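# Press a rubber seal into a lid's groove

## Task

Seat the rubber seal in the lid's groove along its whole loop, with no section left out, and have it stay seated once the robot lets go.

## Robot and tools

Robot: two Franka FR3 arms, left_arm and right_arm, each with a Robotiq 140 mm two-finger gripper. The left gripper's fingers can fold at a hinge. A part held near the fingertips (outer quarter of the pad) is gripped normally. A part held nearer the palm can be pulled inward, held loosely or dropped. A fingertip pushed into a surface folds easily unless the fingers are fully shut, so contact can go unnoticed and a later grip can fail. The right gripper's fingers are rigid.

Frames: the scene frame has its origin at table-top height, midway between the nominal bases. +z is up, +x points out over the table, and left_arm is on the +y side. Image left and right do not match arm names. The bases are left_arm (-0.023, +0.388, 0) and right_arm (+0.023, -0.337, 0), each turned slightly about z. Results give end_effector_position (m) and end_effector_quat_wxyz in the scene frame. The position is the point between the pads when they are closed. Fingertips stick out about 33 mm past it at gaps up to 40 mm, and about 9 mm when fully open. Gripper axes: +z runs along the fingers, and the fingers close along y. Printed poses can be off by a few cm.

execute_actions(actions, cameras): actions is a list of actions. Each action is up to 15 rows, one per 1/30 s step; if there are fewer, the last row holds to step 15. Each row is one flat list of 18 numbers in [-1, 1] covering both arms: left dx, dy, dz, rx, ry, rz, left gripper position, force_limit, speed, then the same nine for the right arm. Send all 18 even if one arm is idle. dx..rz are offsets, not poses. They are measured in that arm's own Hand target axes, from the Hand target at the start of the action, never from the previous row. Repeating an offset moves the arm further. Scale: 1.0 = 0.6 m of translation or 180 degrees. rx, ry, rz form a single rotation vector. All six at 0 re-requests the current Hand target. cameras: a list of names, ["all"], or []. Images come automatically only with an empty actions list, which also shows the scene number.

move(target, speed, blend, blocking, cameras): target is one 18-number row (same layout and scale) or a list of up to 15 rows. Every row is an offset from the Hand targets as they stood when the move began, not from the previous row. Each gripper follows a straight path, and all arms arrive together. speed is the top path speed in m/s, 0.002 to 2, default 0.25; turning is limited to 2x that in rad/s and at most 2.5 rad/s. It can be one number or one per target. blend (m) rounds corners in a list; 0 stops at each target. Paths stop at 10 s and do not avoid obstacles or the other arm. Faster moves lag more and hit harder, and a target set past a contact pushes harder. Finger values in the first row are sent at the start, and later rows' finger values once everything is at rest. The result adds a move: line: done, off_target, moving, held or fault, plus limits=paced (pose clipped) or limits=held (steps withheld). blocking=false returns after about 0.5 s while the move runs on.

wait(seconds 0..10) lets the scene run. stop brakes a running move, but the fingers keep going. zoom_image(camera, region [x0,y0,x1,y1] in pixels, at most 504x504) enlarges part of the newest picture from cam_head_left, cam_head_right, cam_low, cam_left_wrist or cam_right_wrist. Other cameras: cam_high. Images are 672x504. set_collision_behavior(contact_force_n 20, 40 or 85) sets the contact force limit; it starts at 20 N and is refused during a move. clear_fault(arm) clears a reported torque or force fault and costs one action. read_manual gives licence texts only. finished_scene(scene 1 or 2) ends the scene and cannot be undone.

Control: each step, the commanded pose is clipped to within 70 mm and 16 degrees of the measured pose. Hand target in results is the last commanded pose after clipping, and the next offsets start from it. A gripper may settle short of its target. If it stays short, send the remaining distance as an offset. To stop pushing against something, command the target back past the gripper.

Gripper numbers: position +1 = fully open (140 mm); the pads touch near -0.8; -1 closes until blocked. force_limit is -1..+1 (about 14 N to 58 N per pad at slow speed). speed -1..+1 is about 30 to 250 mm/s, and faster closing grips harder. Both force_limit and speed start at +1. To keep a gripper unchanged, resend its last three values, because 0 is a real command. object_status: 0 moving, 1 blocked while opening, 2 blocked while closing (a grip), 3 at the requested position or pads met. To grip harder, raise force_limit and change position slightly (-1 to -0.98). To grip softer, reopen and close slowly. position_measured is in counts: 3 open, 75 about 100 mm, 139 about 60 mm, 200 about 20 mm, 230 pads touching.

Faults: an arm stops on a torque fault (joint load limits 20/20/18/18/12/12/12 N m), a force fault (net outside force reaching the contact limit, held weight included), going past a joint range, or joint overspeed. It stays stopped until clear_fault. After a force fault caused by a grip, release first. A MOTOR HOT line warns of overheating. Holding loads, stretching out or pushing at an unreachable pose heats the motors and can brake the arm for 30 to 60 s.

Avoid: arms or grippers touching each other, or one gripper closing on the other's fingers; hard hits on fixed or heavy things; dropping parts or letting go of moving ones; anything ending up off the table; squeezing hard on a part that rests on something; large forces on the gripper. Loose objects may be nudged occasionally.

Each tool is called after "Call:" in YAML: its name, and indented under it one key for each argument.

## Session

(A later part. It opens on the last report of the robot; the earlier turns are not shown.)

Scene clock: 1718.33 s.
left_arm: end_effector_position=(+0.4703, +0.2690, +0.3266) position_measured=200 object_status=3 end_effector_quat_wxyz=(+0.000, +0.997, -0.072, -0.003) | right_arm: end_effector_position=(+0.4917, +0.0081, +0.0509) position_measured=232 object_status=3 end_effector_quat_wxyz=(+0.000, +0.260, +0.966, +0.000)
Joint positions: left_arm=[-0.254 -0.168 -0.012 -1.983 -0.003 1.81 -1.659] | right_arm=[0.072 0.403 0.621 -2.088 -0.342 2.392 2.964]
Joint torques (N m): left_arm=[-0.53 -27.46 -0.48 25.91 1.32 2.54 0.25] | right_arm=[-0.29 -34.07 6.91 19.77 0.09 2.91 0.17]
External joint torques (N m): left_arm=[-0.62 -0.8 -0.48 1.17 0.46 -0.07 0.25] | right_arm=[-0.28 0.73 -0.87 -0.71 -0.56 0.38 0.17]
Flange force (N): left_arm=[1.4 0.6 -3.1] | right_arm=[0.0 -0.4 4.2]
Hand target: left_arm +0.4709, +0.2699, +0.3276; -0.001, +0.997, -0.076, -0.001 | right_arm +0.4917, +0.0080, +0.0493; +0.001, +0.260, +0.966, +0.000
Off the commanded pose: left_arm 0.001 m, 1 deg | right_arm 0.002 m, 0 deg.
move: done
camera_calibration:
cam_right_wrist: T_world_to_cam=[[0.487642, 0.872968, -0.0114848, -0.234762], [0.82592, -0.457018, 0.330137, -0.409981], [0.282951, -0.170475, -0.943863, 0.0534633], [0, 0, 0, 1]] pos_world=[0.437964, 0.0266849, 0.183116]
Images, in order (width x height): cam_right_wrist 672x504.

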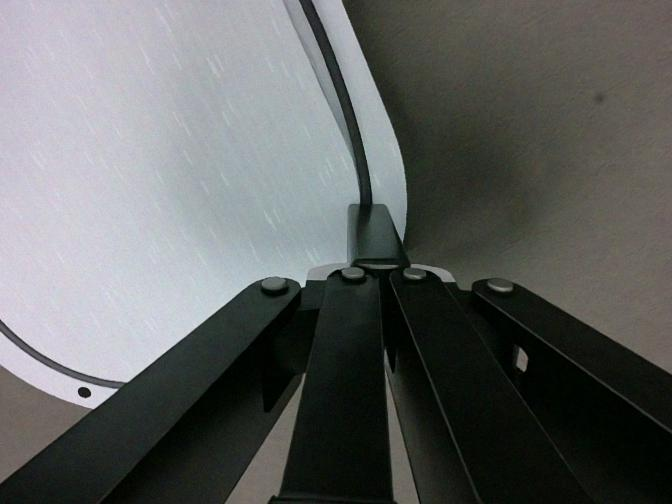

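Call:
move:
  target:
    - [0,0,0,0,0,0,-0.56,-1,-1,0,0.0005,0.002,0,0,0,-1,-1,-0.5]
    - [0,0,0,0,0,0,-0.56,-1,-1,0,-0.0010,0.0062,0,0,0,-1,-1,-0.5]
  speed: 0.015

Call:
move:
  target:
    - [0,0,0,0,0,0,-0.56,-1,-1,0,0,-0.0145,0,0,0,-1,-1,-0.5]
    - [0,0,0,0,0,0,-0.56,-1,-1,0.019,0.001,-0.0145,0,0,-0.045,-1,-1,-0.5]
    - [0,0,0,0,0,0,-0.56,-1,-1,0.019,0.001,-0.0055,0,0,-0.045,-1,-1,-0.5]
  speed: [0.03,0.04,0.02]
  cameras: ["cam_right_wrist"]

Call:
zoom_image:
  camera: "cam_right_wrist"
  region: [280, 80, 420, 220]

Scene clock: 1732.37 s.
left_arm: end_effector_position=(+0.4703, +0.2690, +0.3266) position_measured=200 object_status=3 end_effector_quat_wxyz=(+0.000, +0.997, -0.072, -0.003) | right_arm: end_effector_position=(+0.4919, +0.0084, +0.0507) position_measured=232 object_status=3 end_effector_quat_wxyz=(+0.002, +0.259, +0.966, +0.000)
Joint positions: left_arm=[-0.254 -0.168 -0.012 -1.983 -0.003 1.81 -1.659] | right_arm=[0.078 0.402 0.616 -2.087 -0.344 2.393 2.964]
Joint torques (N m): left_arm=[-0.6 -27.43 -0.45 25.92 1.32 2.54 0.28] | right_arm=[-1.61 -30.89 6.15 18.11 -0.19 3.94 0.28]
External joint torques (N m): left_arm=[-0.63 -0.74 -0.39 1.18 0.47 -0.07 0.28] | right_arm=[-1.59 3.86 -1.54 -2.28 -0.83 1.42 0.28]
Flange force (N): left_arm=[1.6 0.5 -3.1] | right_arm=[-1.3 -1.5 12.7]
Hand target: left_arm +0.4709, +0.2699, +0.3276; -0.001, +0.997, -0.076, -0.001 | right_arm +0.4914, +0.0075, +0.0456; +0.001, +0.260, +0.966, +0.000
Off the commanded pose: left_arm 0.001 m, 1 deg | right_arm 0.005 m, 0 deg.
move: off_target (right_arm)

Scene clock: 1735.77 s.
left_arm: end_effector_position=(+0.4703, +0.2690, +0.3266) position_measured=200 object_status=3 end_effector_quat_wxyz=(+0.000, +0.997, -0.072, -0.003) | right_arm: end_effector_position=(+0.4826, +0.0143, +0.0510) position_measured=232 object_status=3 end_effector_quat_wxyz=(+0.001, +0.194, +0.981, +0.001)
Joint positions: left_arm=[-0.254 -0.168 -0.012 -1.983 -0.003 1.81 -1.659] | right_arm=[0.045 0.404 0.666 -2.103 -0.366 2.395 2.862]
Joint velocities: left_arm=[within noise] | right_arm=[0.001 0.001 0 0 -0.004 0.003 0]
Joint torques (N m): left_arm=[-0.55 -27.39 -0.44 25.9 1.32 2.54 0.26] | right_arm=[-0.49 -32.93 8.13 19.44 0.29 2.68 -0.05]
External joint torques (N m): left_arm=[-0.56 -0.66 -0.35 1.1 0.46 -0.08 0.26] | right_arm=[-0.57 0.65 -0.12 -0.76 -0.35 0.17 -0.05]
Flange force (N): left_arm=[1.6 0.4 -3.0] | right_arm=[0.2 -2.0 1.9]
Hand target: left_arm +0.4709, +0.2699, +0.3276; -0.001, +0.997, -0.076, -0.001 | right_arm +0.4818, +0.0138, +0.0488; +0.001, +0.191, +0.982, +0.000
Off the commanded pose: left_arm 0.001 m, 1 deg | right_arm 0.002 m, 0 deg.
move: done
camera_calibration:
cam_right_wrist: T_world_to_cam=[[0.364508, 0.931147, -0.00993543, -0.177181], [0.879867, -0.340901, 0.331091, -0.42735], [0.304907, -0.129427, -0.943547, 0.04587], [0, 0, 0, 1]] pos_world=[0.426609, 0.0252348, 0.183012]
Images, in order (width x height): cam_right_wrist 672x504.

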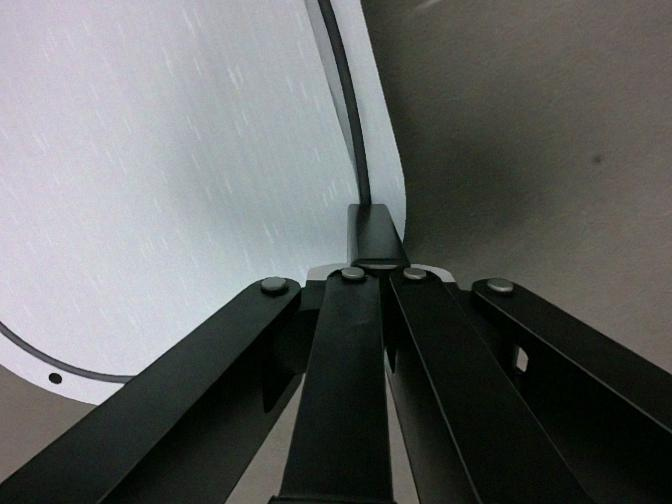

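Scaled by 3.600 from the camera's 672x504 image, which has a finer 960x720 frame.

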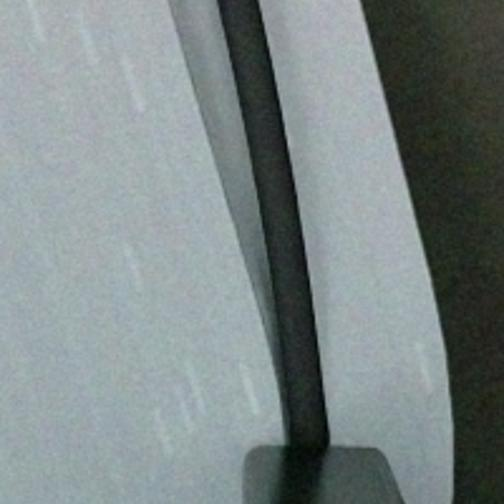

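Call:
move:
  target:
    - [0,0,0,0,0,0,-0.56,-1,-1,0,0.0005,0.002,0,0,0,-1,-1,-0.5]
    - [0,0,0,0,0,0,-0.56,-1,-1,0,-0.0010,0.0062,0,0,0,-1,-1,-0.5]
  speed: 0.015

Call:
move:
  target:
    - [0,0,0,0,0,0,-0.56,-1,-1,0,0,-0.0265,0,0,0,-1,-1,-0.5]
    - [0,0,0,0,0,0,-0.56,-1,-1,0.070,0.018,-0.0265,0,0,-0.07,-1,-1,-0.5]
    - [0,0,0,0,0,0,-0.56,-1,-1,0.070,0.018,-0.0075,0,0,-0.07,-1,-1,-0.5]
  speed: [0.03,0.05,0.03]
  cameras: ["cam_right_wrist"]

Call:
zoom_image:
  camera: "cam_right_wrist"
  region: [240, 80, 420, 260]

Scene clock: 1748.03 s.
left_arm: end_effector_position=(+0.4703, +0.2690, +0.3266) position_measured=200 object_status=3 end_effector_quat_wxyz=(+0.000, +0.997, -0.072, -0.003) | right_arm: end_effector_position=(+0.4829, +0.0150, +0.0507) position_measured=232 object_status=3 end_effector_quat_wxyz=(+0.003, +0.191, +0.982, +0.001)
Joint positions: left_arm=[-0.254 -0.168 -0.012 -1.983 -0.003 1.81 -1.659] | right_arm=[0.048 0.404 0.664 -2.103 -0.371 2.398 2.862]
Joint torques (N m): left_arm=[-0.5 -27.48 -0.47 25.85 1.32 2.54 0.29] | right_arm=[-0.29 -29.31 6.26 17.85 -0.16 3.48 0.1]
External joint torques (N m): left_arm=[-0.38 -0.82 -0.24 1.15 0.48 -0.07 0.29] | right_arm=[-0.4 4.42 -2.04 -2.44 -0.8 0.94 0.1]
Flange force (N): left_arm=[1.3 0.1 -3.1] | right_arm=[-1.9 2.3 14.8]
Hand target: left_arm +0.4709, +0.2699, +0.3276; -0.001, +0.997, -0.076, -0.001 | right_arm +0.4816, +0.0132, +0.0451; +0.001, +0.191, +0.982, +0.000
Off the commanded pose: left_arm 0.001 m, 1 deg | right_arm 0.006 m, 0 deg.
move: off_target (right_arm)

Scene clock: 1752.17 s.
left_arm: end_effector_position=(+0.4703, +0.2690, +0.3266) position_measured=200 object_status=3 end_effector_quat_wxyz=(+0.000, +0.997, -0.072, -0.003) | right_arm: end_effector_position=(+0.4469, +0.0387, +0.0504) position_measured=232 object_status=3 end_effector_quat_wxyz=(+0.000, +0.082, +0.997, +0.000)
Joint positions: left_arm=[-0.254 -0.168 -0.012 -1.983 -0.003 1.81 -1.659] | right_arm=[0.028 0.399 0.752 -2.142 -0.404 2.399 2.736]
Joint velocities: left_arm=[within noise] | right_arm=[0.001 0 -0.001 0.001 -0.001 0.004 0.001]
Joint torques (N m): left_arm=[-0.54 -27.48 -0.45 25.92 1.31 2.55 0.27] | right_arm=[-0.12 -31.55 9.41 19.42 0.24 2.89 0.27]
External joint torques (N m): left_arm=[-0.66 -0.74 -0.48 1.13 0.45 -0.07 0.27] | right_arm=[-0.18 -0.29 0.53 -0.53 -0.39 0.38 0.27]
Flange force (N): left_arm=[1.4 0.6 -3.0] | right_arm=[2.6 -2.6 0.3]
Hand target: left_arm +0.4709, +0.2699, +0.3276; -0.001, +0.997, -0.076, -0.001 | right_arm +0.4467, +0.0390, +0.0496; +0.001, +0.082, +0.997, +0.000
Off the commanded pose: left_arm 0.001 m, 1 deg | right_arm 0.001 m, 0 deg.
move: done
camera_calibration:
cam_right_wrist: T_world_to_cam=[[0.146463, 0.989139, -0.0123505, -0.0915354], [0.934587, -0.134273, 0.32942, -0.419842], [0.324184, -0.0597907, -0.944103, 0.0481356], [0, 0, 0, 1]] pos_world=[0.390181, 0.0370459, 0.182619]
Images, in order (width x height): cam_right_wrist 672x504.

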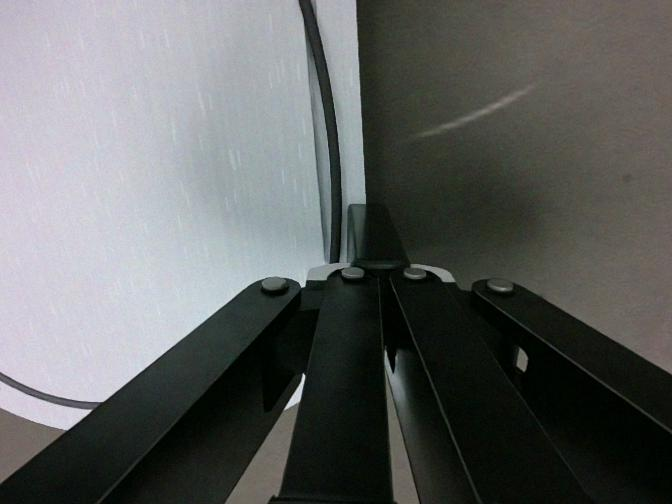

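Scaled by 2.800 from the camera's 672x504 image, which has a finer 960x720 frame.

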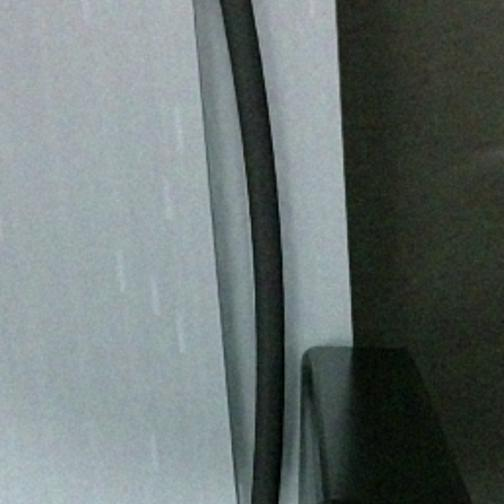

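Call:
move:
  target:
    - [0,0,0,0,0,0,-0.56,-1,-1,0,-0.0185,0,0,0,0,-1,-1,-0.5]
    - [0,0,0,0,0,0,-0.56,-1,-1,0,-0.0155,-0.004,0,0,0,-1,-1,-0.5]
    - [0,0,0,0,0,0,-0.56,-1,-1,0,-0.005,-0.022,0,0,0,-1,-1,-0.5]
  speed: [0.02,0.015,0.04]
  cameras: ["cam_right_wrist"]

Call:
zoom_image:
  camera: "cam_right_wrist"
  region: [240, 80, 420, 260]

Scene clock: 1765.63 s.
left_arm: end_effector_position=(+0.4703, +0.2690, +0.3266) position_measured=200 object_status=3 end_effector_quat_wxyz=(+0.000, +0.997, -0.072, -0.003) | right_arm: end_effector_position=(+0.4463, +0.0364, +0.0623) position_measured=232 object_status=3 end_effector_quat_wxyz=(+0.002, +0.083, +0.997, +0.000)
Joint positions: left_arm=[-0.254 -0.168 -0.012 -1.983 -0.003 1.81 -1.659] | right_arm=[-0.003 0.37 0.784 -2.151 -0.385 2.384 2.725]
Joint velocities: left_arm=[within noise] | right_arm=[-0.001 0 0.001 0 0.002 -0.005 -0.001]
Joint torques (N m): left_arm=[-0.55 -27.45 -0.48 25.86 1.32 2.55 0.27] | right_arm=[-0.93 -30.45 9.45 20.44 0.8 2.39 -0.17]
External joint torques (N m): left_arm=[-0.61 -0.68 -0.44 1.05 0.46 -0.07 0.27] | right_arm=[-1.02 -0.54 0.93 0.23 0.16 -0.11 -0.17]
Flange force (N): left_arm=[1.4 0.5 -2.8] | right_arm=[1.2 -4.2 -4.7]
Hand target: left_arm +0.4709, +0.2699, +0.3276; -0.001, +0.997, -0.076, -0.001 | right_arm +0.4462, +0.0360, +0.0628; +0.001, +0.082, +0.997, +0.000
Off the commanded pose: left_arm 0.001 m, 1 deg | right_arm 0.001 m, 0 deg.
move: done
camera_calibration:
cam_right_wrist: T_world_to_cam=[[0.148833, 0.988799, -0.0111797, -0.0901873], [0.933031, -0.136675, 0.332826, -0.422846], [0.32757, -0.0599664, -0.942922, 0.057884], [0, 0, 0, 1]] pos_world=[0.38899, 0.0348556, 0.194306]
Images, in order (width x height): cam_right_wrist 672x504.

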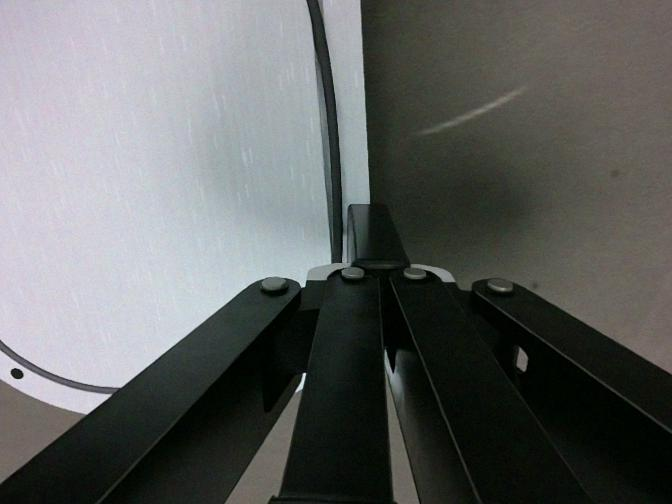

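Scaled by 2.800 from the camera's 672x504 image, which has a finer 960x720 frame.

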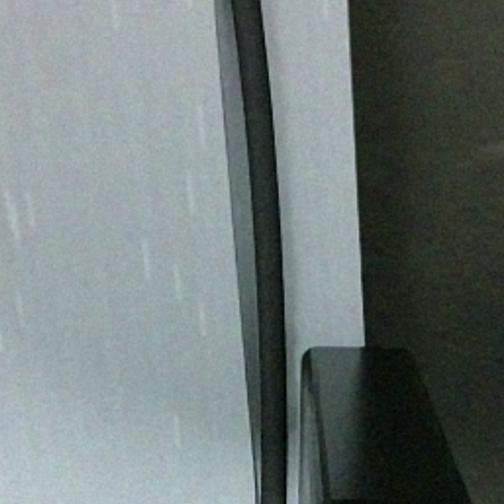

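Call:
move:
  target:
    - [0,0,0,0,0,0,-0.56,-1,-1,0,0.001,0.022,0,0,0,-1,-1,-0.5]
    - [0,0,0,0,0,0,-0.56,-1,-1,0,-0.0195,0.022,0,0,0,-1,-1,-0.5]
    - [0,0,0,0,0,0,-0.56,-1,-1,0,-0.0165,0.018,0,0,0,-1,-1,-0.5]
    - [0,0,0,0,0,0,-0.56,-1,-1,0,-0.003,0,0,0,0,-1,-1,-0.5]
  speed: [0.03,0.02,0.015,0.04]
  cameras: ["cam_right_wrist"]

Call:
zoom_image:
  camera: "cam_right_wrist"
  region: [240, 80, 420, 260]

Scene clock: 1776.67 s.
left_arm: end_effector_position=(+0.4703, +0.2690, +0.3266) position_measured=200 object_status=3 end_effector_quat_wxyz=(+0.000, +0.997, -0.072, -0.003) | right_arm: end_effector_position=(+0.4461, +0.0345, +0.0624) position_measured=232 object_status=3 end_effector_quat_wxyz=(+0.002, +0.083, +0.997, +0.000)
Joint positions: left_arm=[-0.254 -0.168 -0.012 -1.983 -0.003 1.81 -1.659] | right_arm=[-0.014 0.369 0.792 -2.156 -0.387 2.386 2.724]
Joint velocities: left_arm=[within noise] | right_arm=[0.001 -0.001 0 -0.001 0.001 -0.005 0.001]
Joint torques (N m): left_arm=[-0.52 -27.47 -0.46 25.91 1.31 2.55 0.28] | right_arm=[-0.72 -30.16 9.52 20.42 0.76 2.37 -0.12]
External joint torques (N m): left_arm=[-0.53 -0.8 -0.37 1.17 0.46 -0.06 0.28] | right_arm=[-0.87 -0.42 0.92 0.19 0.12 -0.14 -0.12]
Flange force (N): left_arm=[1.4 0.4 -3.1] | right_arm=[1.2 -3.5 -4.2]
Hand target: left_arm +0.4709, +0.2699, +0.3276; -0.001, +0.997, -0.076, -0.001 | right_arm +0.4459, +0.0342, +0.0628; +0.001, +0.082, +0.997, +0.000
Off the commanded pose: left_arm 0.001 m, 1 deg | right_arm 0.000 m, 0 deg.
move: done
camera_calibration:
cam_right_wrist: T_world_to_cam=[[0.148109, 0.988907, -0.0112357, -0.0879864], [0.933135, -0.135975, 0.332822, -0.423015], [0.327602, -0.0597783, -0.942923, 0.0579114], [0, 0, 0, 1]] pos_world=[0.38879, 0.0329529, 0.194406]
Images, in order (width x height): cam_right_wrist 672x504.

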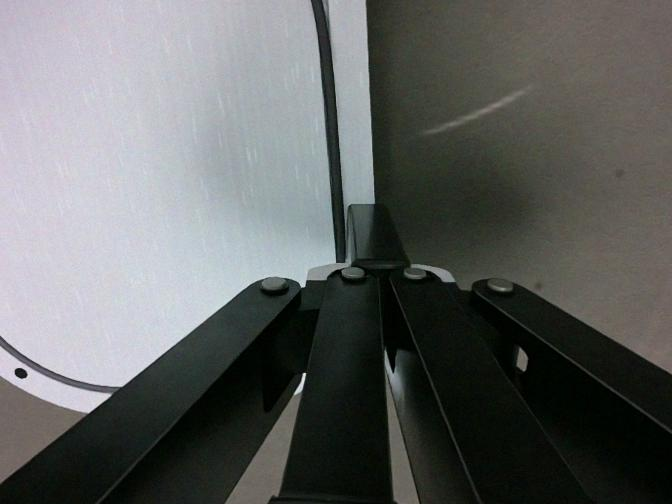

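Scaled by 2.800 from the camera's 672x504 image, which has a finer 960x720 frame.

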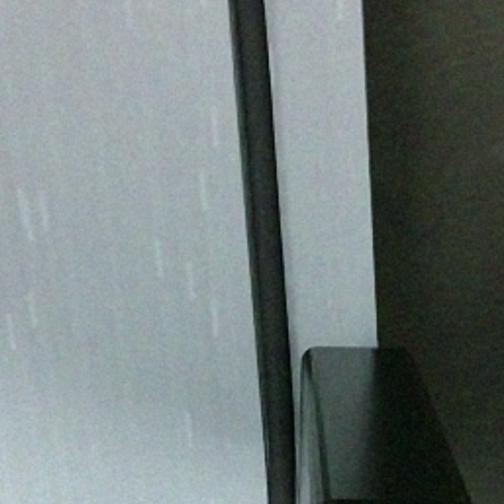

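Call:
move:
  target:
    - [0,0,0,0,0,0,-0.56,-1,-1,-0.0428,-0.0188,0,0,0,0.0144,-1,-1,-0.5]
    - [0,0,0,0,0,0,-0.56,-1,-1,-0.0428,-0.0188,0.0222,0,0,0.0144,-1,-1,-0.5]
  speed: [0.05,0.025]
  cameras: ["cam_right_wrist"]

Call:
zoom_image:
  camera: "cam_right_wrist"
  region: [280, 80, 420, 220]

Scene clock: 1788.63 s.
left_arm: end_effector_position=(+0.4703, +0.2690, +0.3266) position_measured=200 object_status=3 end_effector_quat_wxyz=(+0.000, +0.997, -0.072, -0.003) | right_arm: end_effector_position=(+0.4695, +0.0196, +0.0509) position_measured=232 object_status=3 end_effector_quat_wxyz=(+0.000, +0.103, +0.995, +0.000)
Joint positions: left_arm=[-0.254 -0.168 -0.012 -1.983 -0.003 1.81 -1.659] | right_arm=[-0.014 0.41 0.745 -2.125 -0.408 2.393 2.73]
Joint velocities: left_arm=[within noise] | right_arm=[0.001 0 -0.003 0.001 0 0.003 0.005]
Joint torques (N m): left_arm=[-0.55 -27.46 -0.46 25.93 1.33 2.53 0.26] | right_arm=[-0.86 -31.11 8.91 18.78 0.15 2.63 0.2]
External joint torques (N m): left_arm=[-0.53 -0.85 -0.33 1.17 0.48 -0.09 0.26] | right_arm=[-0.89 0.5 -0.1 -1.07 -0.49 0.14 0.2]
Flange force (N): left_arm=[1.2 0.3 -3.2] | right_arm=[1.7 -3.4 1.8]
Hand target: left_arm +0.4709, +0.2699, +0.3276; -0.001, +0.997, -0.076, -0.001 | right_arm +0.4694, +0.0189, +0.0495; +0.001, +0.105, +0.994, +0.000
Off the commanded pose: left_arm 0.001 m, 1 deg | right_arm 0.002 m, 0 deg.
move: done
camera_calibration:
cam_right_wrist: T_world_to_cam=[[0.189131, 0.981892, -0.0108402, -0.0959638], [0.927551, -0.175019, 0.330178, -0.439516], [0.322302, -0.0725019, -0.943856, 0.0413592], [0, 0, 0, 1]] pos_world=[0.412493, 0.020301, 0.183116]
Images, in order (width x height): cam_right_wrist 672x504.

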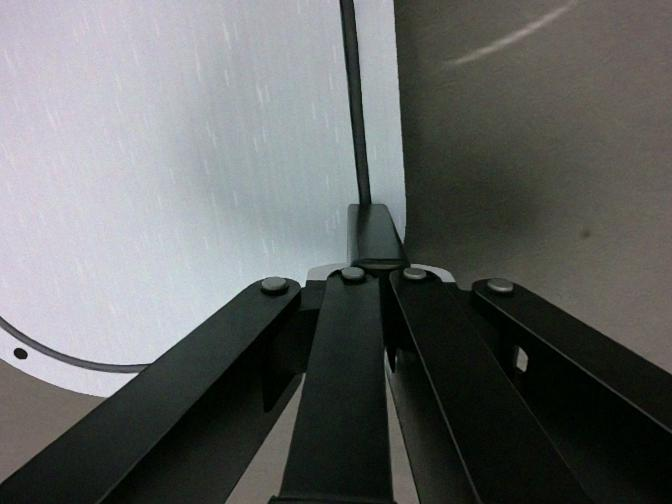

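Scaled by 3.600 from the camera's 672x504 image, which has a finer 960x720 frame.

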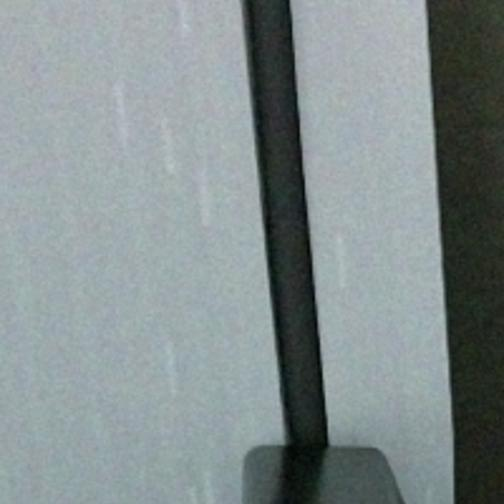

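Call:
move:
  target:
    - [0,0,0,0,0,0,-0.56,-1,-1,0,0,0.002,0,0,0,-1,-1,-0.5]
    - [0,0,0,0,0,0,-0.56,-1,-1,0,-0.0005,0.0068,0,0,0,-1,-1,-0.5]
  speed: 0.015

Call:
move:
  target:
    - [0,0,0,0,0,0,-0.56,-1,-1,0,0,-0.0145,0,0,0,-1,-1,-0.5]
    - [0,0,0,0,0,0,-0.56,-1,-1,0.0333,-0.002,-0.0145,0,0,-0.030,-1,-1,-0.5]
    - [0,0,0,0,0,0,-0.56,-1,-1,0.0333,-0.002,-0.0065,0,0,-0.030,-1,-1,-0.5]
  speed: [0.03,0.04,0.02]
  cameras: ["cam_right_wrist"]

Call:
zoom_image:
  camera: "cam_right_wrist"
  region: [280, 80, 420, 220]

Scene clock: 1800.77 s.
left_arm: end_effector_position=(+0.4703, +0.2690, +0.3266) position_measured=200 object_status=3 end_effector_quat_wxyz=(+0.000, +0.997, -0.072, -0.003) | right_arm: end_effector_position=(+0.4696, +0.0203, +0.0506) position_measured=232 object_status=3 end_effector_quat_wxyz=(+0.003, +0.102, +0.995, +0.000)
Joint positions: left_arm=[-0.254 -0.168 -0.012 -1.983 -0.003 1.81 -1.659] | right_arm=[-0.004 0.408 0.738 -2.125 -0.41 2.395 2.733]
Joint torques (N m): left_arm=[-0.52 -27.44 -0.47 25.89 1.32 2.54 0.29] | right_arm=[-0.04 -26.58 6.65 17.41 -0.25 3.61 0.26]
External joint torques (N m): left_arm=[-0.47 -0.67 -0.33 1.1 0.47 -0.08 0.29] | right_arm=[0 5.35 -2.23 -2.59 -0.89 1.1 0.26]
Flange force (N): left_arm=[1.6 0.3 -3.0] | right_arm=[-3.6 5.2 18.8]
Hand target: left_arm +0.4709, +0.2699, +0.3276; -0.001, +0.997, -0.076, -0.001 | right_arm +0.4694, +0.0186, +0.0454; +0.001, +0.105, +0.994, +0.000
Off the commanded pose: left_arm 0.001 m, 1 deg | right_arm 0.006 m, 0 deg.
move: off_target (right_arm)

Scene clock: 1803.47 s.
left_arm: end_effector_position=(+0.4703, +0.2690, +0.3266) position_measured=200 object_status=3 end_effector_quat_wxyz=(+0.000, +0.997, -0.072, -0.003) | right_arm: end_effector_position=(+0.4500, +0.0216, +0.0509) position_measured=232 object_status=3 end_effector_quat_wxyz=(+0.001, +0.060, +0.998, +0.000)
Joint positions: left_arm=[-0.254 -0.168 -0.012 -1.983 -0.003 1.81 -1.659] | right_arm=[-0.047 0.385 0.796 -2.175 -0.415 2.408 2.676]
Joint torques (N m): left_arm=[-0.57 -27.43 -0.5 25.87 1.32 2.54 0.27] | right_arm=[-0.27 -28.97 8.66 18.95 0.08 2.94 0]
External joint torques (N m): left_arm=[-0.51 -0.79 -0.34 1.14 0.47 -0.07 0.27] | right_arm=[-0.31 0.48 -0.18 -0.7 -0.54 0.45 0]
Flange force (N): left_arm=[1.3 0.3 -3.0] | right_arm=[0.8 -1.5 3.1]
Hand target: left_arm +0.4709, +0.2699, +0.3276; -0.001, +0.997, -0.076, -0.001 | right_arm +0.4496, +0.0216, +0.0493; +0.001, +0.058, +0.998, +0.000
Off the commanded pose: left_arm 0.001 m, 1 deg | right_arm 0.002 m, 0 deg.
move: done
camera_calibration:
cam_right_wrist: T_world_to_cam=[[0.103303, 0.994573, -0.0123926, -0.0558456], [0.939174, -0.0934312, 0.330489, -0.428106], [0.327537, -0.0457794, -0.943729, 0.0447406], [0, 0, 0, 1]] pos_world=[0.393181, 0.0175923, 0.183015]
Images, in order (width x height): cam_right_wrist 672x504.

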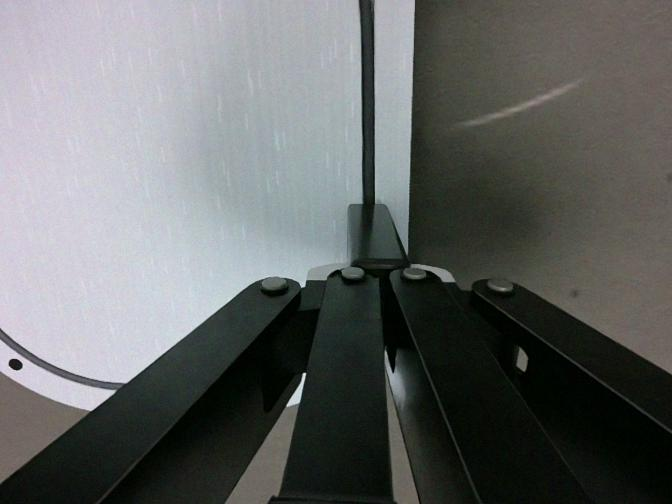

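Scaled by 3.600 from the camera's 672x504 image, which has a finer 960x720 frame.

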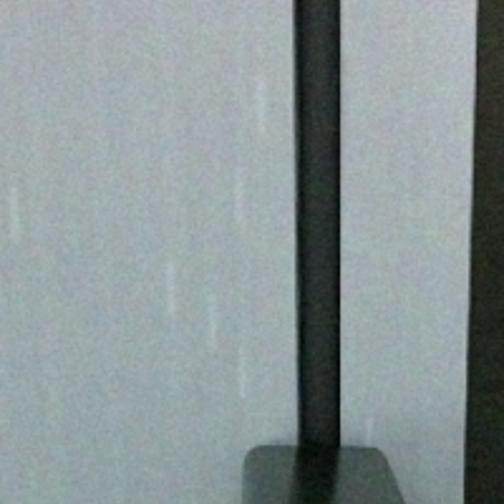

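Call:
move:
  target:
    - [0,0,0,0,0,0,-0.56,-1,-1,0,0.0005,0.0045,0,0,0,-1,-1,-0.5]
    - [0,0,0,0,0,0,-0.56,-1,-1,0,0.0005,-0.008,0,0,0,-1,-1,-0.5]
    - [0,0,0,0,0,0,-0.56,-1,-1,0.0367,0.0008,-0.008,0,0,0,-1,-1,-0.5]
    - [0,0,0,0,0,0,-0.56,-1,-1,0.0367,0.0008,0.0002,0,0,0,-1,-1,-0.5]
  speed: [0.015,0.03,0.04,0.02]
  cameras: ["cam_right_wrist"]

Call:
zoom_image:
  camera: "cam_right_wrist"
  region: [280, 80, 420, 220]

Scene clock: 1814.90 s.
left_arm: end_effector_position=(+0.4703, +0.2690, +0.3266) position_measured=200 object_status=3 end_effector_quat_wxyz=(+0.000, +0.997, -0.072, -0.003) | right_arm: end_effector_position=(+0.4282, +0.0241, +0.0507) position_measured=232 object_status=3 end_effector_quat_wxyz=(+0.000, +0.057, +0.998, -0.001)
Joint positions: left_arm=[-0.254 -0.168 -0.012 -1.983 -0.003 1.81 -1.659] | right_arm=[-0.049 0.347 0.82 -2.23 -0.394 2.431 2.688]
Joint velocities: left_arm=[within noise] | right_arm=[0.001 -0.001 -0.001 -0.001 0.001 0 0.007]
Joint torques (N m): left_arm=[-0.53 -27.45 -0.47 25.9 1.33 2.55 0.28] | right_arm=[0.24 -26.26 7.58 18.18 0.12 3.13 0.28]
External joint torques (N m): left_arm=[-0.43 -0.61 -0.26 1.05 0.48 -0.08 0.28] | right_arm=[0.25 1.29 -0.43 -1.37 -0.48 0.64 0.28]
Flange force (N): left_arm=[1.6 0.2 -2.8] | right_arm=[0.9 0.5 7.3]
Hand target: left_arm +0.4709, +0.2699, +0.3276; -0.001, +0.997, -0.076, -0.001 | right_arm +0.4278, +0.0246, +0.0491; +0.001, +0.058, +0.998, +0.000
Off the commanded pose: left_arm 0.001 m, 1 deg | right_arm 0.002 m, 0 deg.
move: done
camera_calibration:
cam_right_wrist: T_world_to_cam=[[0.096306, 0.995258, -0.0136264, -0.0530539], [0.939861, -0.0864212, 0.330444, -0.407866], [0.3277, -0.0446307, -0.943727, 0.0517748], [0, 0, 0, 1]] pos_world=[0.37148, 0.0198648, 0.182916]
Images, in order (width x height): cam_right_wrist 672x504.

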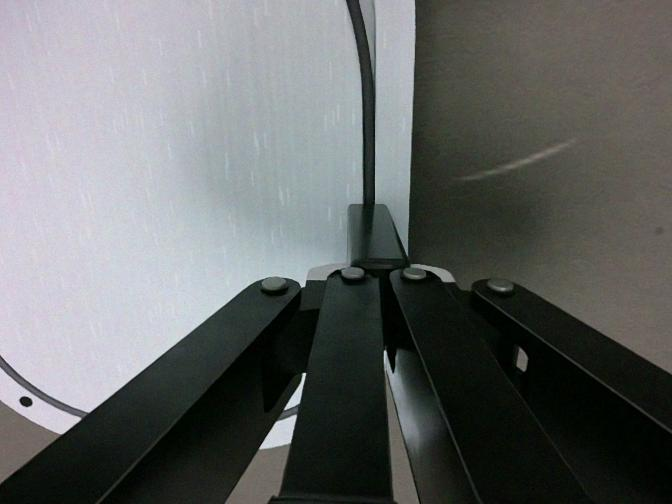

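Scaled by 3.600 from the camera's 672x504 image, which has a finer 960x720 frame.

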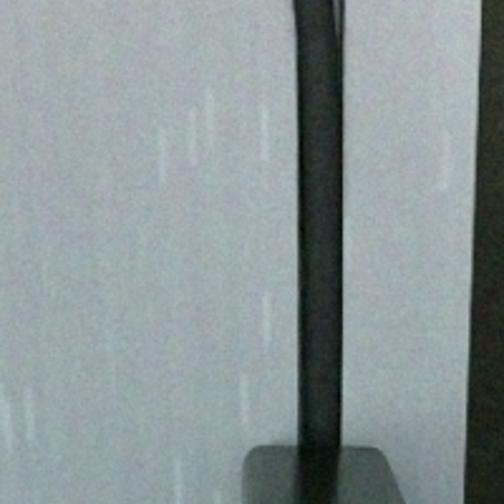

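Call:
move:
  target:
    - [0,0,0,0,0,0,-0.56,-1,-1,0,0.0005,0.0045,0,0,0,-1,-1,-0.5]
    - [0,0,0,0,0,0,-0.56,-1,-1,0,0.0005,-0.008,0,0,0,-1,-1,-0.5]
    - [0,0,0,0,0,0,-0.56,-1,-1,0.034,0.0008,-0.008,0,0,0,-1,-1,-0.5]
    - [0,0,0,0,0,0,-0.56,-1,-1,0.034,0.0008,0.0002,0,0,0,-1,-1,-0.5]
  speed: [0.015,0.03,0.04,0.02]
  cameras: ["cam_right_wrist"]

Call:
zoom_image:
  camera: "cam_right_wrist"
  region: [280, 80, 420, 220]

Scene clock: 1823.13 s.
left_arm: end_effector_position=(+0.4703, +0.2690, +0.3266) position_measured=200 object_status=3 end_effector_quat_wxyz=(+0.000, +0.997, -0.072, -0.003) | right_arm: end_effector_position=(+0.4080, +0.0271, +0.0506) position_measured=232 object_status=3 end_effector_quat_wxyz=(+0.001, +0.056, +0.998, -0.001)
Joint positions: left_arm=[-0.254 -0.168 -0.012 -1.983 -0.003 1.81 -1.659] | right_arm=[-0.048 0.31 0.843 -2.278 -0.37 2.453 2.703]
Joint velocities: left_arm=[within noise] | right_arm=[0.004 0 -0.001 0 -0.001 -0.001 0.007]
Joint torques (N m): left_arm=[-0.51 -27.41 -0.45 25.92 1.32 2.54 0.29] | right_arm=[0.16 -24.47 6.55 17.94 0.1 3.16 0.33]
External joint torques (N m): left_arm=[-0.46 -0.83 -0.29 1.23 0.48 -0.07 0.29] | right_arm=[0.2 1.51 -0.68 -1.64 -0.49 0.65 0.33]
Flange force (N): left_arm=[1.5 0.2 -3.3] | right_arm=[0.6 0.9 9.0]
Hand target: left_arm +0.4709, +0.2699, +0.3276; -0.001, +0.997, -0.076, -0.001 | right_arm +0.4076, +0.0275, +0.0490; +0.001, +0.058, +0.998, +0.000
Off the commanded pose: left_arm 0.001 m, 1 deg | right_arm 0.002 m, 0 deg.
move: done
camera_calibration:
cam_right_wrist: T_world_to_cam=[[0.0960202, 0.995285, -0.0137002, -0.0538734], [0.939786, -0.0861133, 0.330736, -0.388505], [0.327997, -0.0446327, -0.943624, 0.0582433], [0, 0, 0, 1]] pos_world=[0.351181, 0.0227635, 0.182714]
Images, in order (width x height): cam_right_wrist 672x504.

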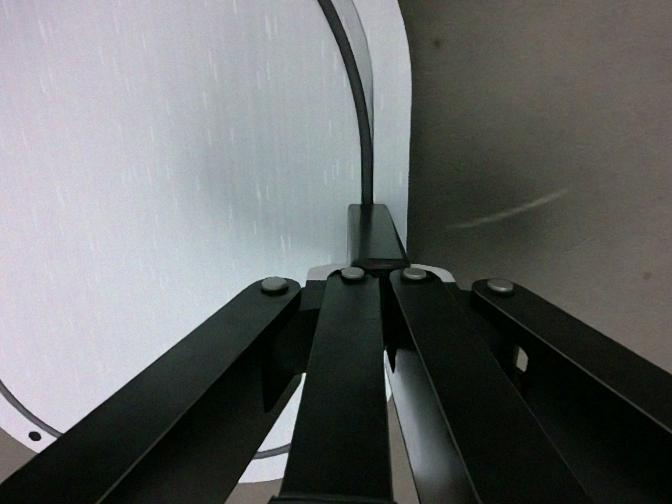

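Scaled by 3.600 from the camera's 672x504 image, which has a finer 960x720 frame.

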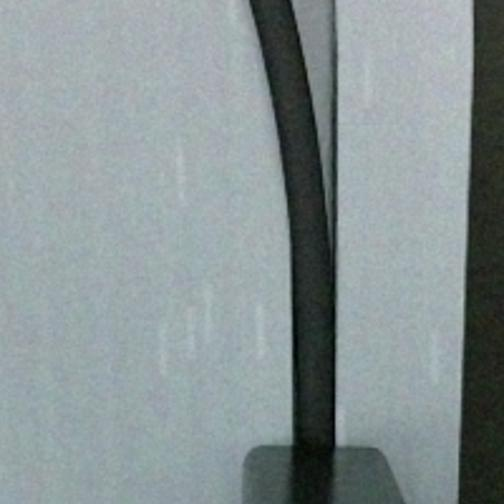

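Call:
move:
  target:
    - [0,0,0,0,0,0,-0.56,-1,-1,0,0.0005,0.0045,0,0,0,-1,-1,-0.5]
    - [0,0,0,0,0,0,-0.56,-1,-1,0,0.0005,-0.008,0,0,0,-1,-1,-0.5]
    - [0,0,0,0,0,0,-0.56,-1,-1,0.030,0.0003,-0.008,0,0,0,-1,-1,-0.5]
    - [0,0,0,0,0,0,-0.56,-1,-1,0.030,0.0003,0.0002,0,0,0,-1,-1,-0.5]
  speed: [0.015,0.03,0.04,0.02]
  cameras: ["cam_right_wrist"]

Call:
zoom_image:
  camera: "cam_right_wrist"
  region: [280, 80, 420, 220]

Scene clock: 1836.07 s.
left_arm: end_effector_position=(+0.4703, +0.2690, +0.3266) position_measured=200 object_status=3 end_effector_quat_wxyz=(+0.000, +0.997, -0.072, -0.003) | right_arm: end_effector_position=(+0.3901, +0.0298, +0.0506) position_measured=232 object_status=3 end_effector_quat_wxyz=(+0.001, +0.056, +0.998, +0.000)
Joint positions: left_arm=[-0.254 -0.168 -0.012 -1.983 -0.003 1.81 -1.659] | right_arm=[-0.047 0.278 0.865 -2.319 -0.347 2.473 2.715]
Joint velocities: left_arm=[within noise] | right_arm=[0.001 -0.001 -0.002 0.001 -0.002 0 0.008]
Joint torques (N m): left_arm=[-0.55 -27.42 -0.48 25.91 1.33 2.55 0.26] | right_arm=[-0.22 -22.55 5.53 17.6 0.05 3.03 0.32]
External joint torques (N m): left_arm=[-0.53 -0.82 -0.35 1.18 0.48 -0.07 0.26] | right_arm=[-0.22 1.78 -1.01 -1.87 -0.53 0.52 0.32]
Flange force (N): left_arm=[1.4 0.4 -3.1] | right_arm=[-0.4 0.9 10.3]
Hand target: left_arm +0.4709, +0.2699, +0.3276; -0.001, +0.997, -0.076, -0.001 | right_arm +0.3897, +0.0297, +0.0488; +0.001, +0.058, +0.998, +0.000
Off the commanded pose: left_arm 0.001 m, 1 deg | right_arm 0.002 m, 0 deg.
move: done
camera_calibration:
cam_right_wrist: T_world_to_cam=[[0.0960741, 0.995291, -0.0128929, -0.0549113], [0.939599, -0.086408, 0.331191, -0.371439], [0.328517, -0.043933, -0.943476, 0.0639158], [0, 0, 0, 1]] pos_world=[0.333282, 0.0253654, 0.182613]
Images, in order (width x height): cam_right_wrist 672x504.

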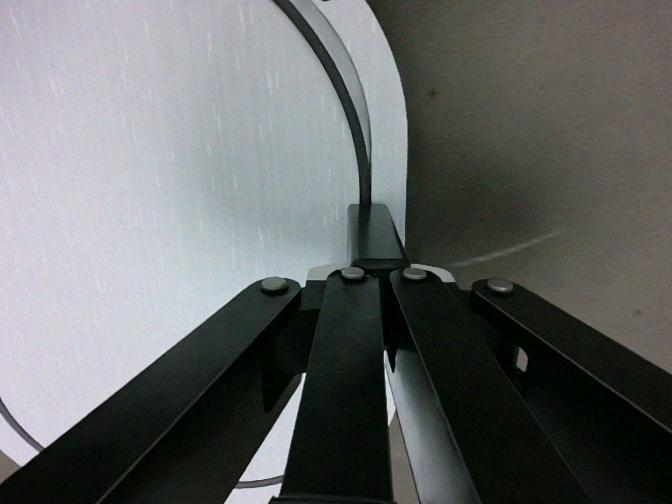

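Scaled by 3.600 from the camera's 672x504 image, which has a finer 960x720 frame.

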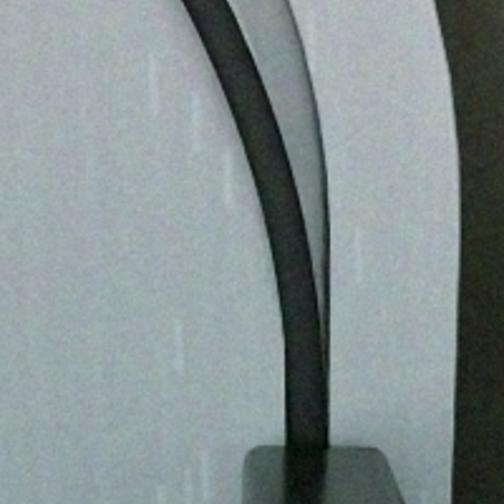

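Call:
move:
  target:
    - [0,0,0,0,0,0,-0.56,-1,-1,0,0.0005,0.0045,0,0,0,-1,-1,-0.5]
    - [0,0,0,0,0,0,-0.56,-1,-1,0,0.0005,-0.008,0,0,0,-1,-1,-0.5]
    - [0,0,0,0,0,0,-0.56,-1,-1,0.025,-0.0012,-0.008,0,0,-0.02,-1,-1,-0.5]
    - [0,0,0,0,0,0,-0.56,-1,-1,0.025,-0.0012,0.0002,0,0,-0.02,-1,-1,-0.5]
  speed: [0.015,0.03,0.04,0.02]
  cameras: ["cam_right_wrist"]

Call:
zoom_image:
  camera: "cam_right_wrist"
  region: [280, 80, 420, 220]

Scene clock: 1853.63 s.
left_arm: end_effector_position=(+0.4703, +0.2690, +0.3266) position_measured=200 object_status=3 end_effector_quat_wxyz=(+0.000, +0.997, -0.072, -0.003) | right_arm: end_effector_position=(+0.3752, +0.0318, +0.0506) position_measured=232 object_status=3 end_effector_quat_wxyz=(+0.001, +0.026, +1.000, +0.000)
Joint positions: left_arm=[-0.254 -0.168 -0.012 -1.983 -0.003 1.81 -1.659] | right_arm=[-0.079 0.259 0.916 -2.353 -0.343 2.487 2.676]
Joint torques (N m): left_arm=[-0.53 -27.42 -0.47 25.93 1.32 2.54 0.28] | right_arm=[-1.06 -21.22 5.59 17.87 -0.02 2.71 0.23]
External joint torques (N m): left_arm=[-0.52 -0.85 -0.36 1.25 0.47 -0.06 0.28] | right_arm=[-1.08 1.23 -0.71 -1.53 -0.59 0.19 0.23]
Flange force (N): left_arm=[1.5 0.3 -3.3] | right_arm=[-0.3 -1.4 6.4]
Hand target: left_arm +0.4709, +0.2699, +0.3276; -0.001, +0.997, -0.076, -0.001 | right_arm +0.3747, +0.0307, +0.0487; +0.001, +0.027, +1.000, +0.000
Off the commanded pose: left_arm 0.001 m, 1 deg | right_arm 0.002 m, 0 deg.
move: done
camera_calibration:
cam_right_wrist: T_world_to_cam=[[0.0350331, 0.999326, -0.0109469, -0.032901], [0.942759, -0.0294114, 0.332174, -0.360316], [0.331628, -0.0219574, -0.943155, 0.0670947], [0, 0, 0, 1]] pos_world=[0.318593, 0.0237547, 0.182608]
Images, in order (width x height): cam_right_wrist 672x504.

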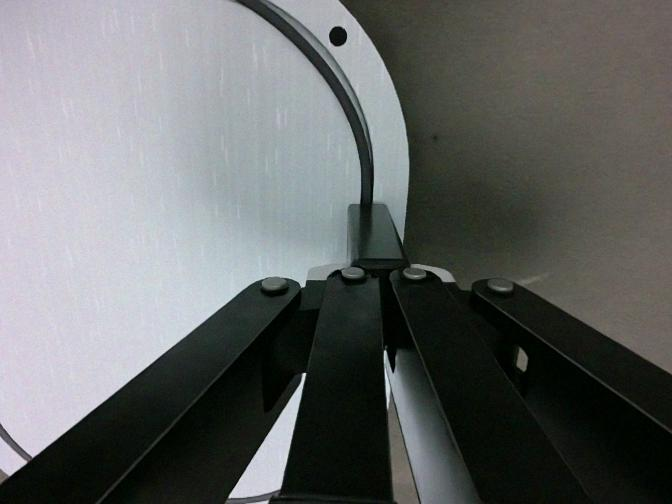

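Scaled by 3.600 from the camera's 672x504 image, which has a finer 960x720 frame.

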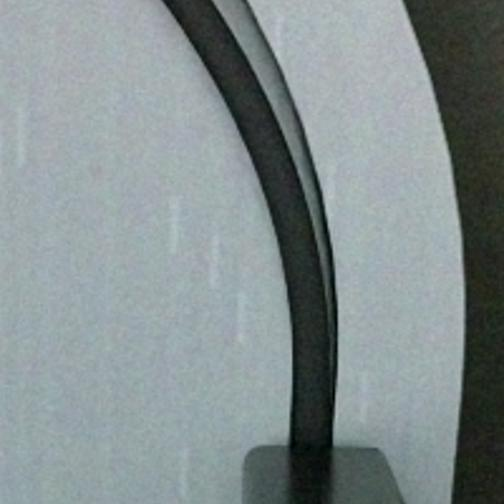

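Call:
move:
  target:
    - [0,0,0,0,0,0,-0.56,-1,-1,0,0.0010,0.0045,0,0,0,-1,-1,-0.5]
    - [0,0,0,0,0,0,-0.56,-1,-1,0,0.0005,-0.008,0,0,0,-1,-1,-0.5]
    - [0,0,0,0,0,0,-0.56,-1,-1,0.0233,-0.001,-0.008,0,0,-0.045,-1,-1,-0.5]
    - [0,0,0,0,0,0,-0.56,-1,-1,0.0233,-0.001,0.0002,0,0,-0.045,-1,-1,-0.5]
  speed: [0.015,0.03,0.04,0.02]
  cameras: ["cam_right_wrist"]

Call:
zoom_image:
  camera: "cam_right_wrist"
  region: [280, 80, 420, 220]

Scene clock: 1865.67 s.
left_arm: end_effector_position=(+0.4703, +0.2690, +0.3266) position_measured=200 object_status=3 end_effector_quat_wxyz=(+0.000, +0.997, -0.072, -0.003) | right_arm: end_effector_position=(+0.3610, +0.0313, +0.0504) position_measured=232 object_status=3 end_effector_quat_wxyz=(+0.001, -0.045, +0.999, -0.001)
Joint positions: left_arm=[-0.254 -0.168 -0.012 -1.983 -0.003 1.81 -1.659] | right_arm=[-0.14 0.249 0.993 -2.385 -0.353 2.493 2.563]
Joint torques (N m): left_arm=[-0.55 -27.43 -0.48 25.89 1.32 2.54 0.29] | right_arm=[-0.15 -17.44 5.44 17.17 -0.09 3.26 0.23]
External joint torques (N m): left_arm=[-0.54 -0.71 -0.37 1.13 0.47 -0.07 0.29] | right_arm=[-0.13 2.45 -0.77 -1.92 -0.65 0.78 0.23]
Flange force (N): left_arm=[1.6 0.4 -3.0] | right_arm=[-2.9 3.3 14.6]
Hand target: left_arm +0.4709, +0.2699, +0.3276; -0.001, +0.997, -0.076, -0.001 | right_arm +0.3607, +0.0309, +0.0486; +0.001, -0.044, +0.999, +0.000
Off the commanded pose: left_arm 0.001 m, 1 deg | right_arm 0.002 m, 0 deg.
move: done
camera_calibration:
cam_right_wrist: T_world_to_cam=[[-0.106138, 0.994259, -0.0135443, 0.0194997], [0.937651, 0.10461, 0.331463, -0.349196], [0.330977, 0.0224808, -0.943371, 0.0704941], [0, 0, 0, 1]] pos_world=[0.306162, 0.0155569, 0.182512]
Images, in order (width x height): cam_right_wrist 672x504.

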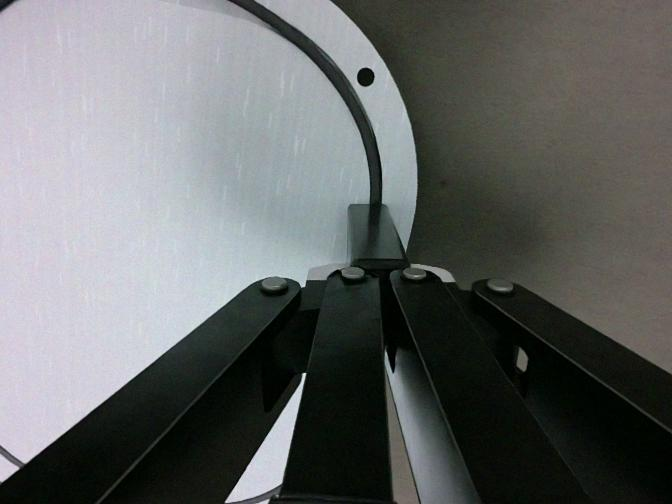

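Scaled by 3.600 from the camera's 672x504 image, which has a finer 960x720 frame.

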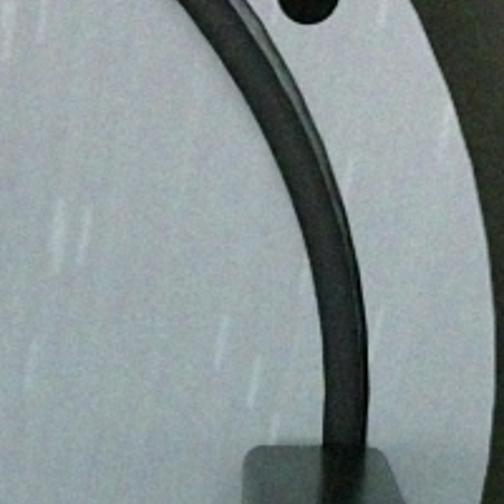

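Call:
move:
  target:
    - [0,0,0,0,0,0,-0.56,-1,-1,0,0,-0.003,0,0,0,-1,-1,-0.5]
    - [0,0,0,0,0,0,-0.56,-1,-1,0,0.0020,-0.003,0,0,0,-1,-1,-0.5]
    - [0,0,0,0,0,0,-0.56,-1,-1,0,0.0020,0.0042,0,0,0,-1,-1,-0.5]
    - [0,0,0,0,0,0,-0.56,-1,-1,0,0.002,-0.009,0,0,0,-1,-1,-0.5]
    - [0,0,0,0,0,0,-0.56,-1,-1,0.0225,0.003,-0.009,0,0,-0.025,-1,-1,-0.5]
    - [0,0,0,0,0,0,-0.56,-1,-1,0.0225,0.003,0,0,0,-0.025,-1,-1,-0.5]
  speed: [0.03,0.03,0.015,0.03,0.04,0.02]
  cameras: ["cam_right_wrist"]

Call:
zoom_image:
  camera: "cam_right_wrist"
  region: [280, 80, 420, 220]

Scene clock: 1885.77 s.
left_arm: end_effector_position=(+0.4703, +0.2690, +0.3266) position_measured=200 object_status=3 end_effector_quat_wxyz=(+0.000, +0.997, -0.072, -0.003) | right_arm: end_effector_position=(+0.3473, +0.0321, +0.0503) position_measured=232 object_status=3 end_effector_quat_wxyz=(+0.001, -0.085, +0.996, -0.001)
Joint positions: left_arm=[-0.254 -0.168 -0.012 -1.983 -0.003 1.81 -1.659] | right_arm=[-0.188 0.237 1.059 -2.414 -0.355 2.502 2.507]
Joint velocities: left_arm=[within noise] | right_arm=[0.001 0 -0.001 0.002 -0.002 0 0.004]
Joint torques (N m): left_arm=[-0.54 -27.45 -0.45 25.91 1.33 2.55 0.29] | right_arm=[0.01 -15.53 4.93 16.8 -0.18 3.2 0.18]
External joint torques (N m): left_arm=[-0.55 -0.85 -0.36 1.21 0.47 -0.06 0.29] | right_arm=[0.07 2.17 -1.12 -2.21 -0.73 0.72 0.18]
Flange force (N): left_arm=[1.4 0.3 -3.2] | right_arm=[-4.0 4.1 17.1]
Hand target: left_arm +0.4709, +0.2699, +0.3276; -0.001, +0.997, -0.076, -0.001 | right_arm +0.3471, +0.0315, +0.0485; +0.001, -0.083, +0.997, +0.000
Off the commanded pose: left_arm 0.001 m, 1 deg | right_arm 0.002 m, 0 deg.
move: done
camera_calibration:
cam_right_wrist: T_world_to_cam=[[-0.185024, 0.982639, -0.0136578, 0.044884], [0.926365, 0.179034, 0.331352, -0.33482], [0.328045, 0.0486561, -0.943408, 0.0751062], [0, 0, 0, 1]] pos_world=[0.293832, 0.012185, 0.182412]
Images, in order (width x height): cam_right_wrist 672x504.

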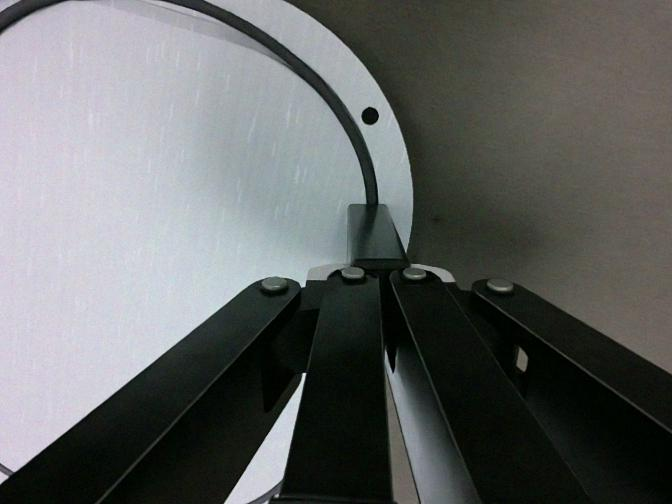

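Scaled by 3.600 from the camera's 672x504 image, which has a finer 960x720 frame.

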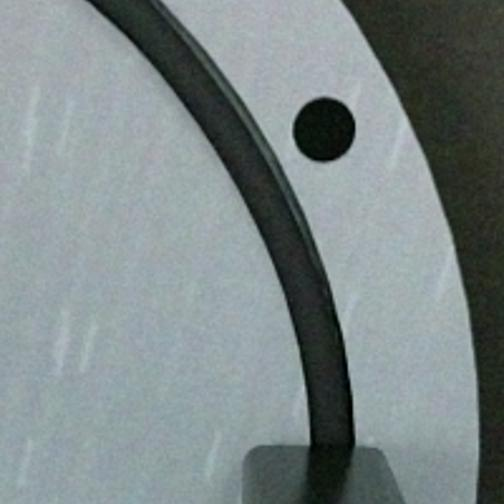

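Call:
move:
  target:
    - [0,0,0,0,0,0,-0.56,-1,-1,0,0,-0.01,0,0,0,-1,-1,-0.5]
    - [0,0,0,0,0,0,-0.56,-1,-1,0.0248,0.002,-0.01,0,0,-0.048,-1,-1,-0.5]
    - [0,0,0,0,0,0,-0.56,-1,-1,0.0248,0.002,-0.002,0,0,-0.048,-1,-1,-0.5]
  speed: [0.03,0.04,0.02]
  cameras: ["cam_right_wrist"]

Call:
zoom_image:
  camera: "cam_right_wrist"
  region: [280, 80, 420, 220]

Scene clock: 1900.10 s.
left_arm: end_effector_position=(+0.4703, +0.2690, +0.3266) position_measured=200 object_status=3 end_effector_quat_wxyz=(+0.000, +0.997, -0.072, -0.003) | right_arm: end_effector_position=(+0.3321, +0.0308, +0.0505) position_measured=232 object_status=3 end_effector_quat_wxyz=(+0.000, -0.159, +0.987, +0.000)
Joint positions: left_arm=[-0.254 -0.168 -0.012 -1.983 -0.003 1.81 -1.659] | right_arm=[-0.282 0.231 1.169 -2.45 -0.366 2.51 2.385]
Joint torques (N m): left_arm=[-0.61 -27.46 -0.43 25.91 1.32 2.54 0.26] | right_arm=[-0.42 -13.61 4.9 17.4 0 2.57 0.27]
External joint torques (N m): left_arm=[-0.55 -0.71 -0.28 1.11 0.47 -0.08 0.26] | right_arm=[-0.28 0.83 -1.1 -1.5 -0.54 0.09 0.27]
Flange force (N): left_arm=[1.5 0.3 -3.0] | right_arm=[0.0 0.0 0.0]
Hand target: left_arm +0.4709, +0.2699, +0.3276; -0.001, +0.997, -0.076, -0.001 | right_arm +0.3322, +0.0302, +0.0497; +0.001, -0.158, +0.987, +0.000
Off the commanded pose: left_arm 0.001 m, 1 deg | right_arm 0.001 m, 0 deg.
move: done
camera_calibration:
cam_right_wrist: T_world_to_cam=[[-0.33039, 0.943769, -0.0119179, 0.0927546], [0.889557, 0.315583, 0.330297, -0.312491], [0.315486, 0.0985254, -0.943802, 0.083063], [0, 0, 0, 1]] pos_world=[0.282419, 0.00289405, 0.182715]
Images, in order (width x height): cam_right_wrist 672x504.

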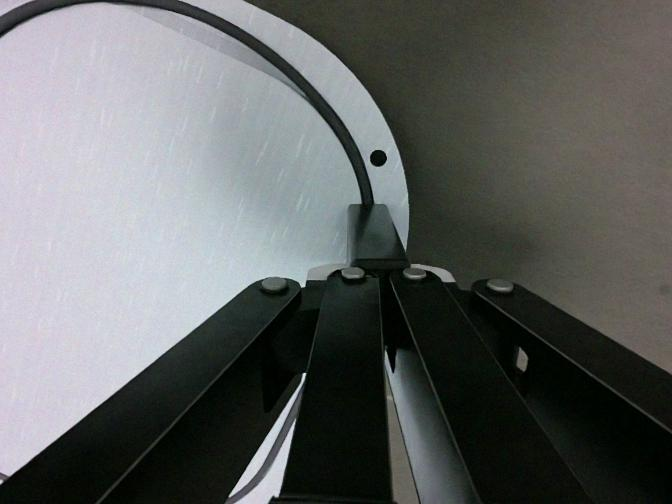

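Scaled by 3.600 from the camera's 672x504 image, which has a finer 960x720 frame.

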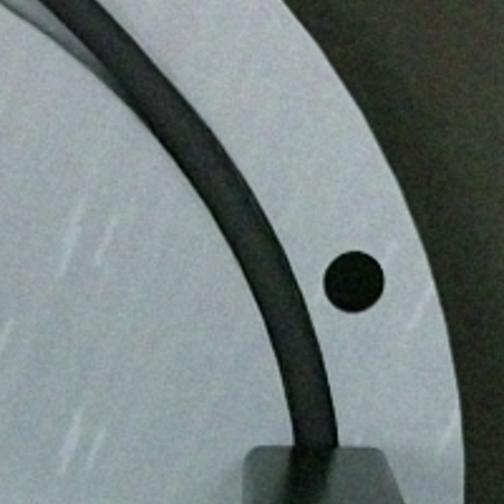

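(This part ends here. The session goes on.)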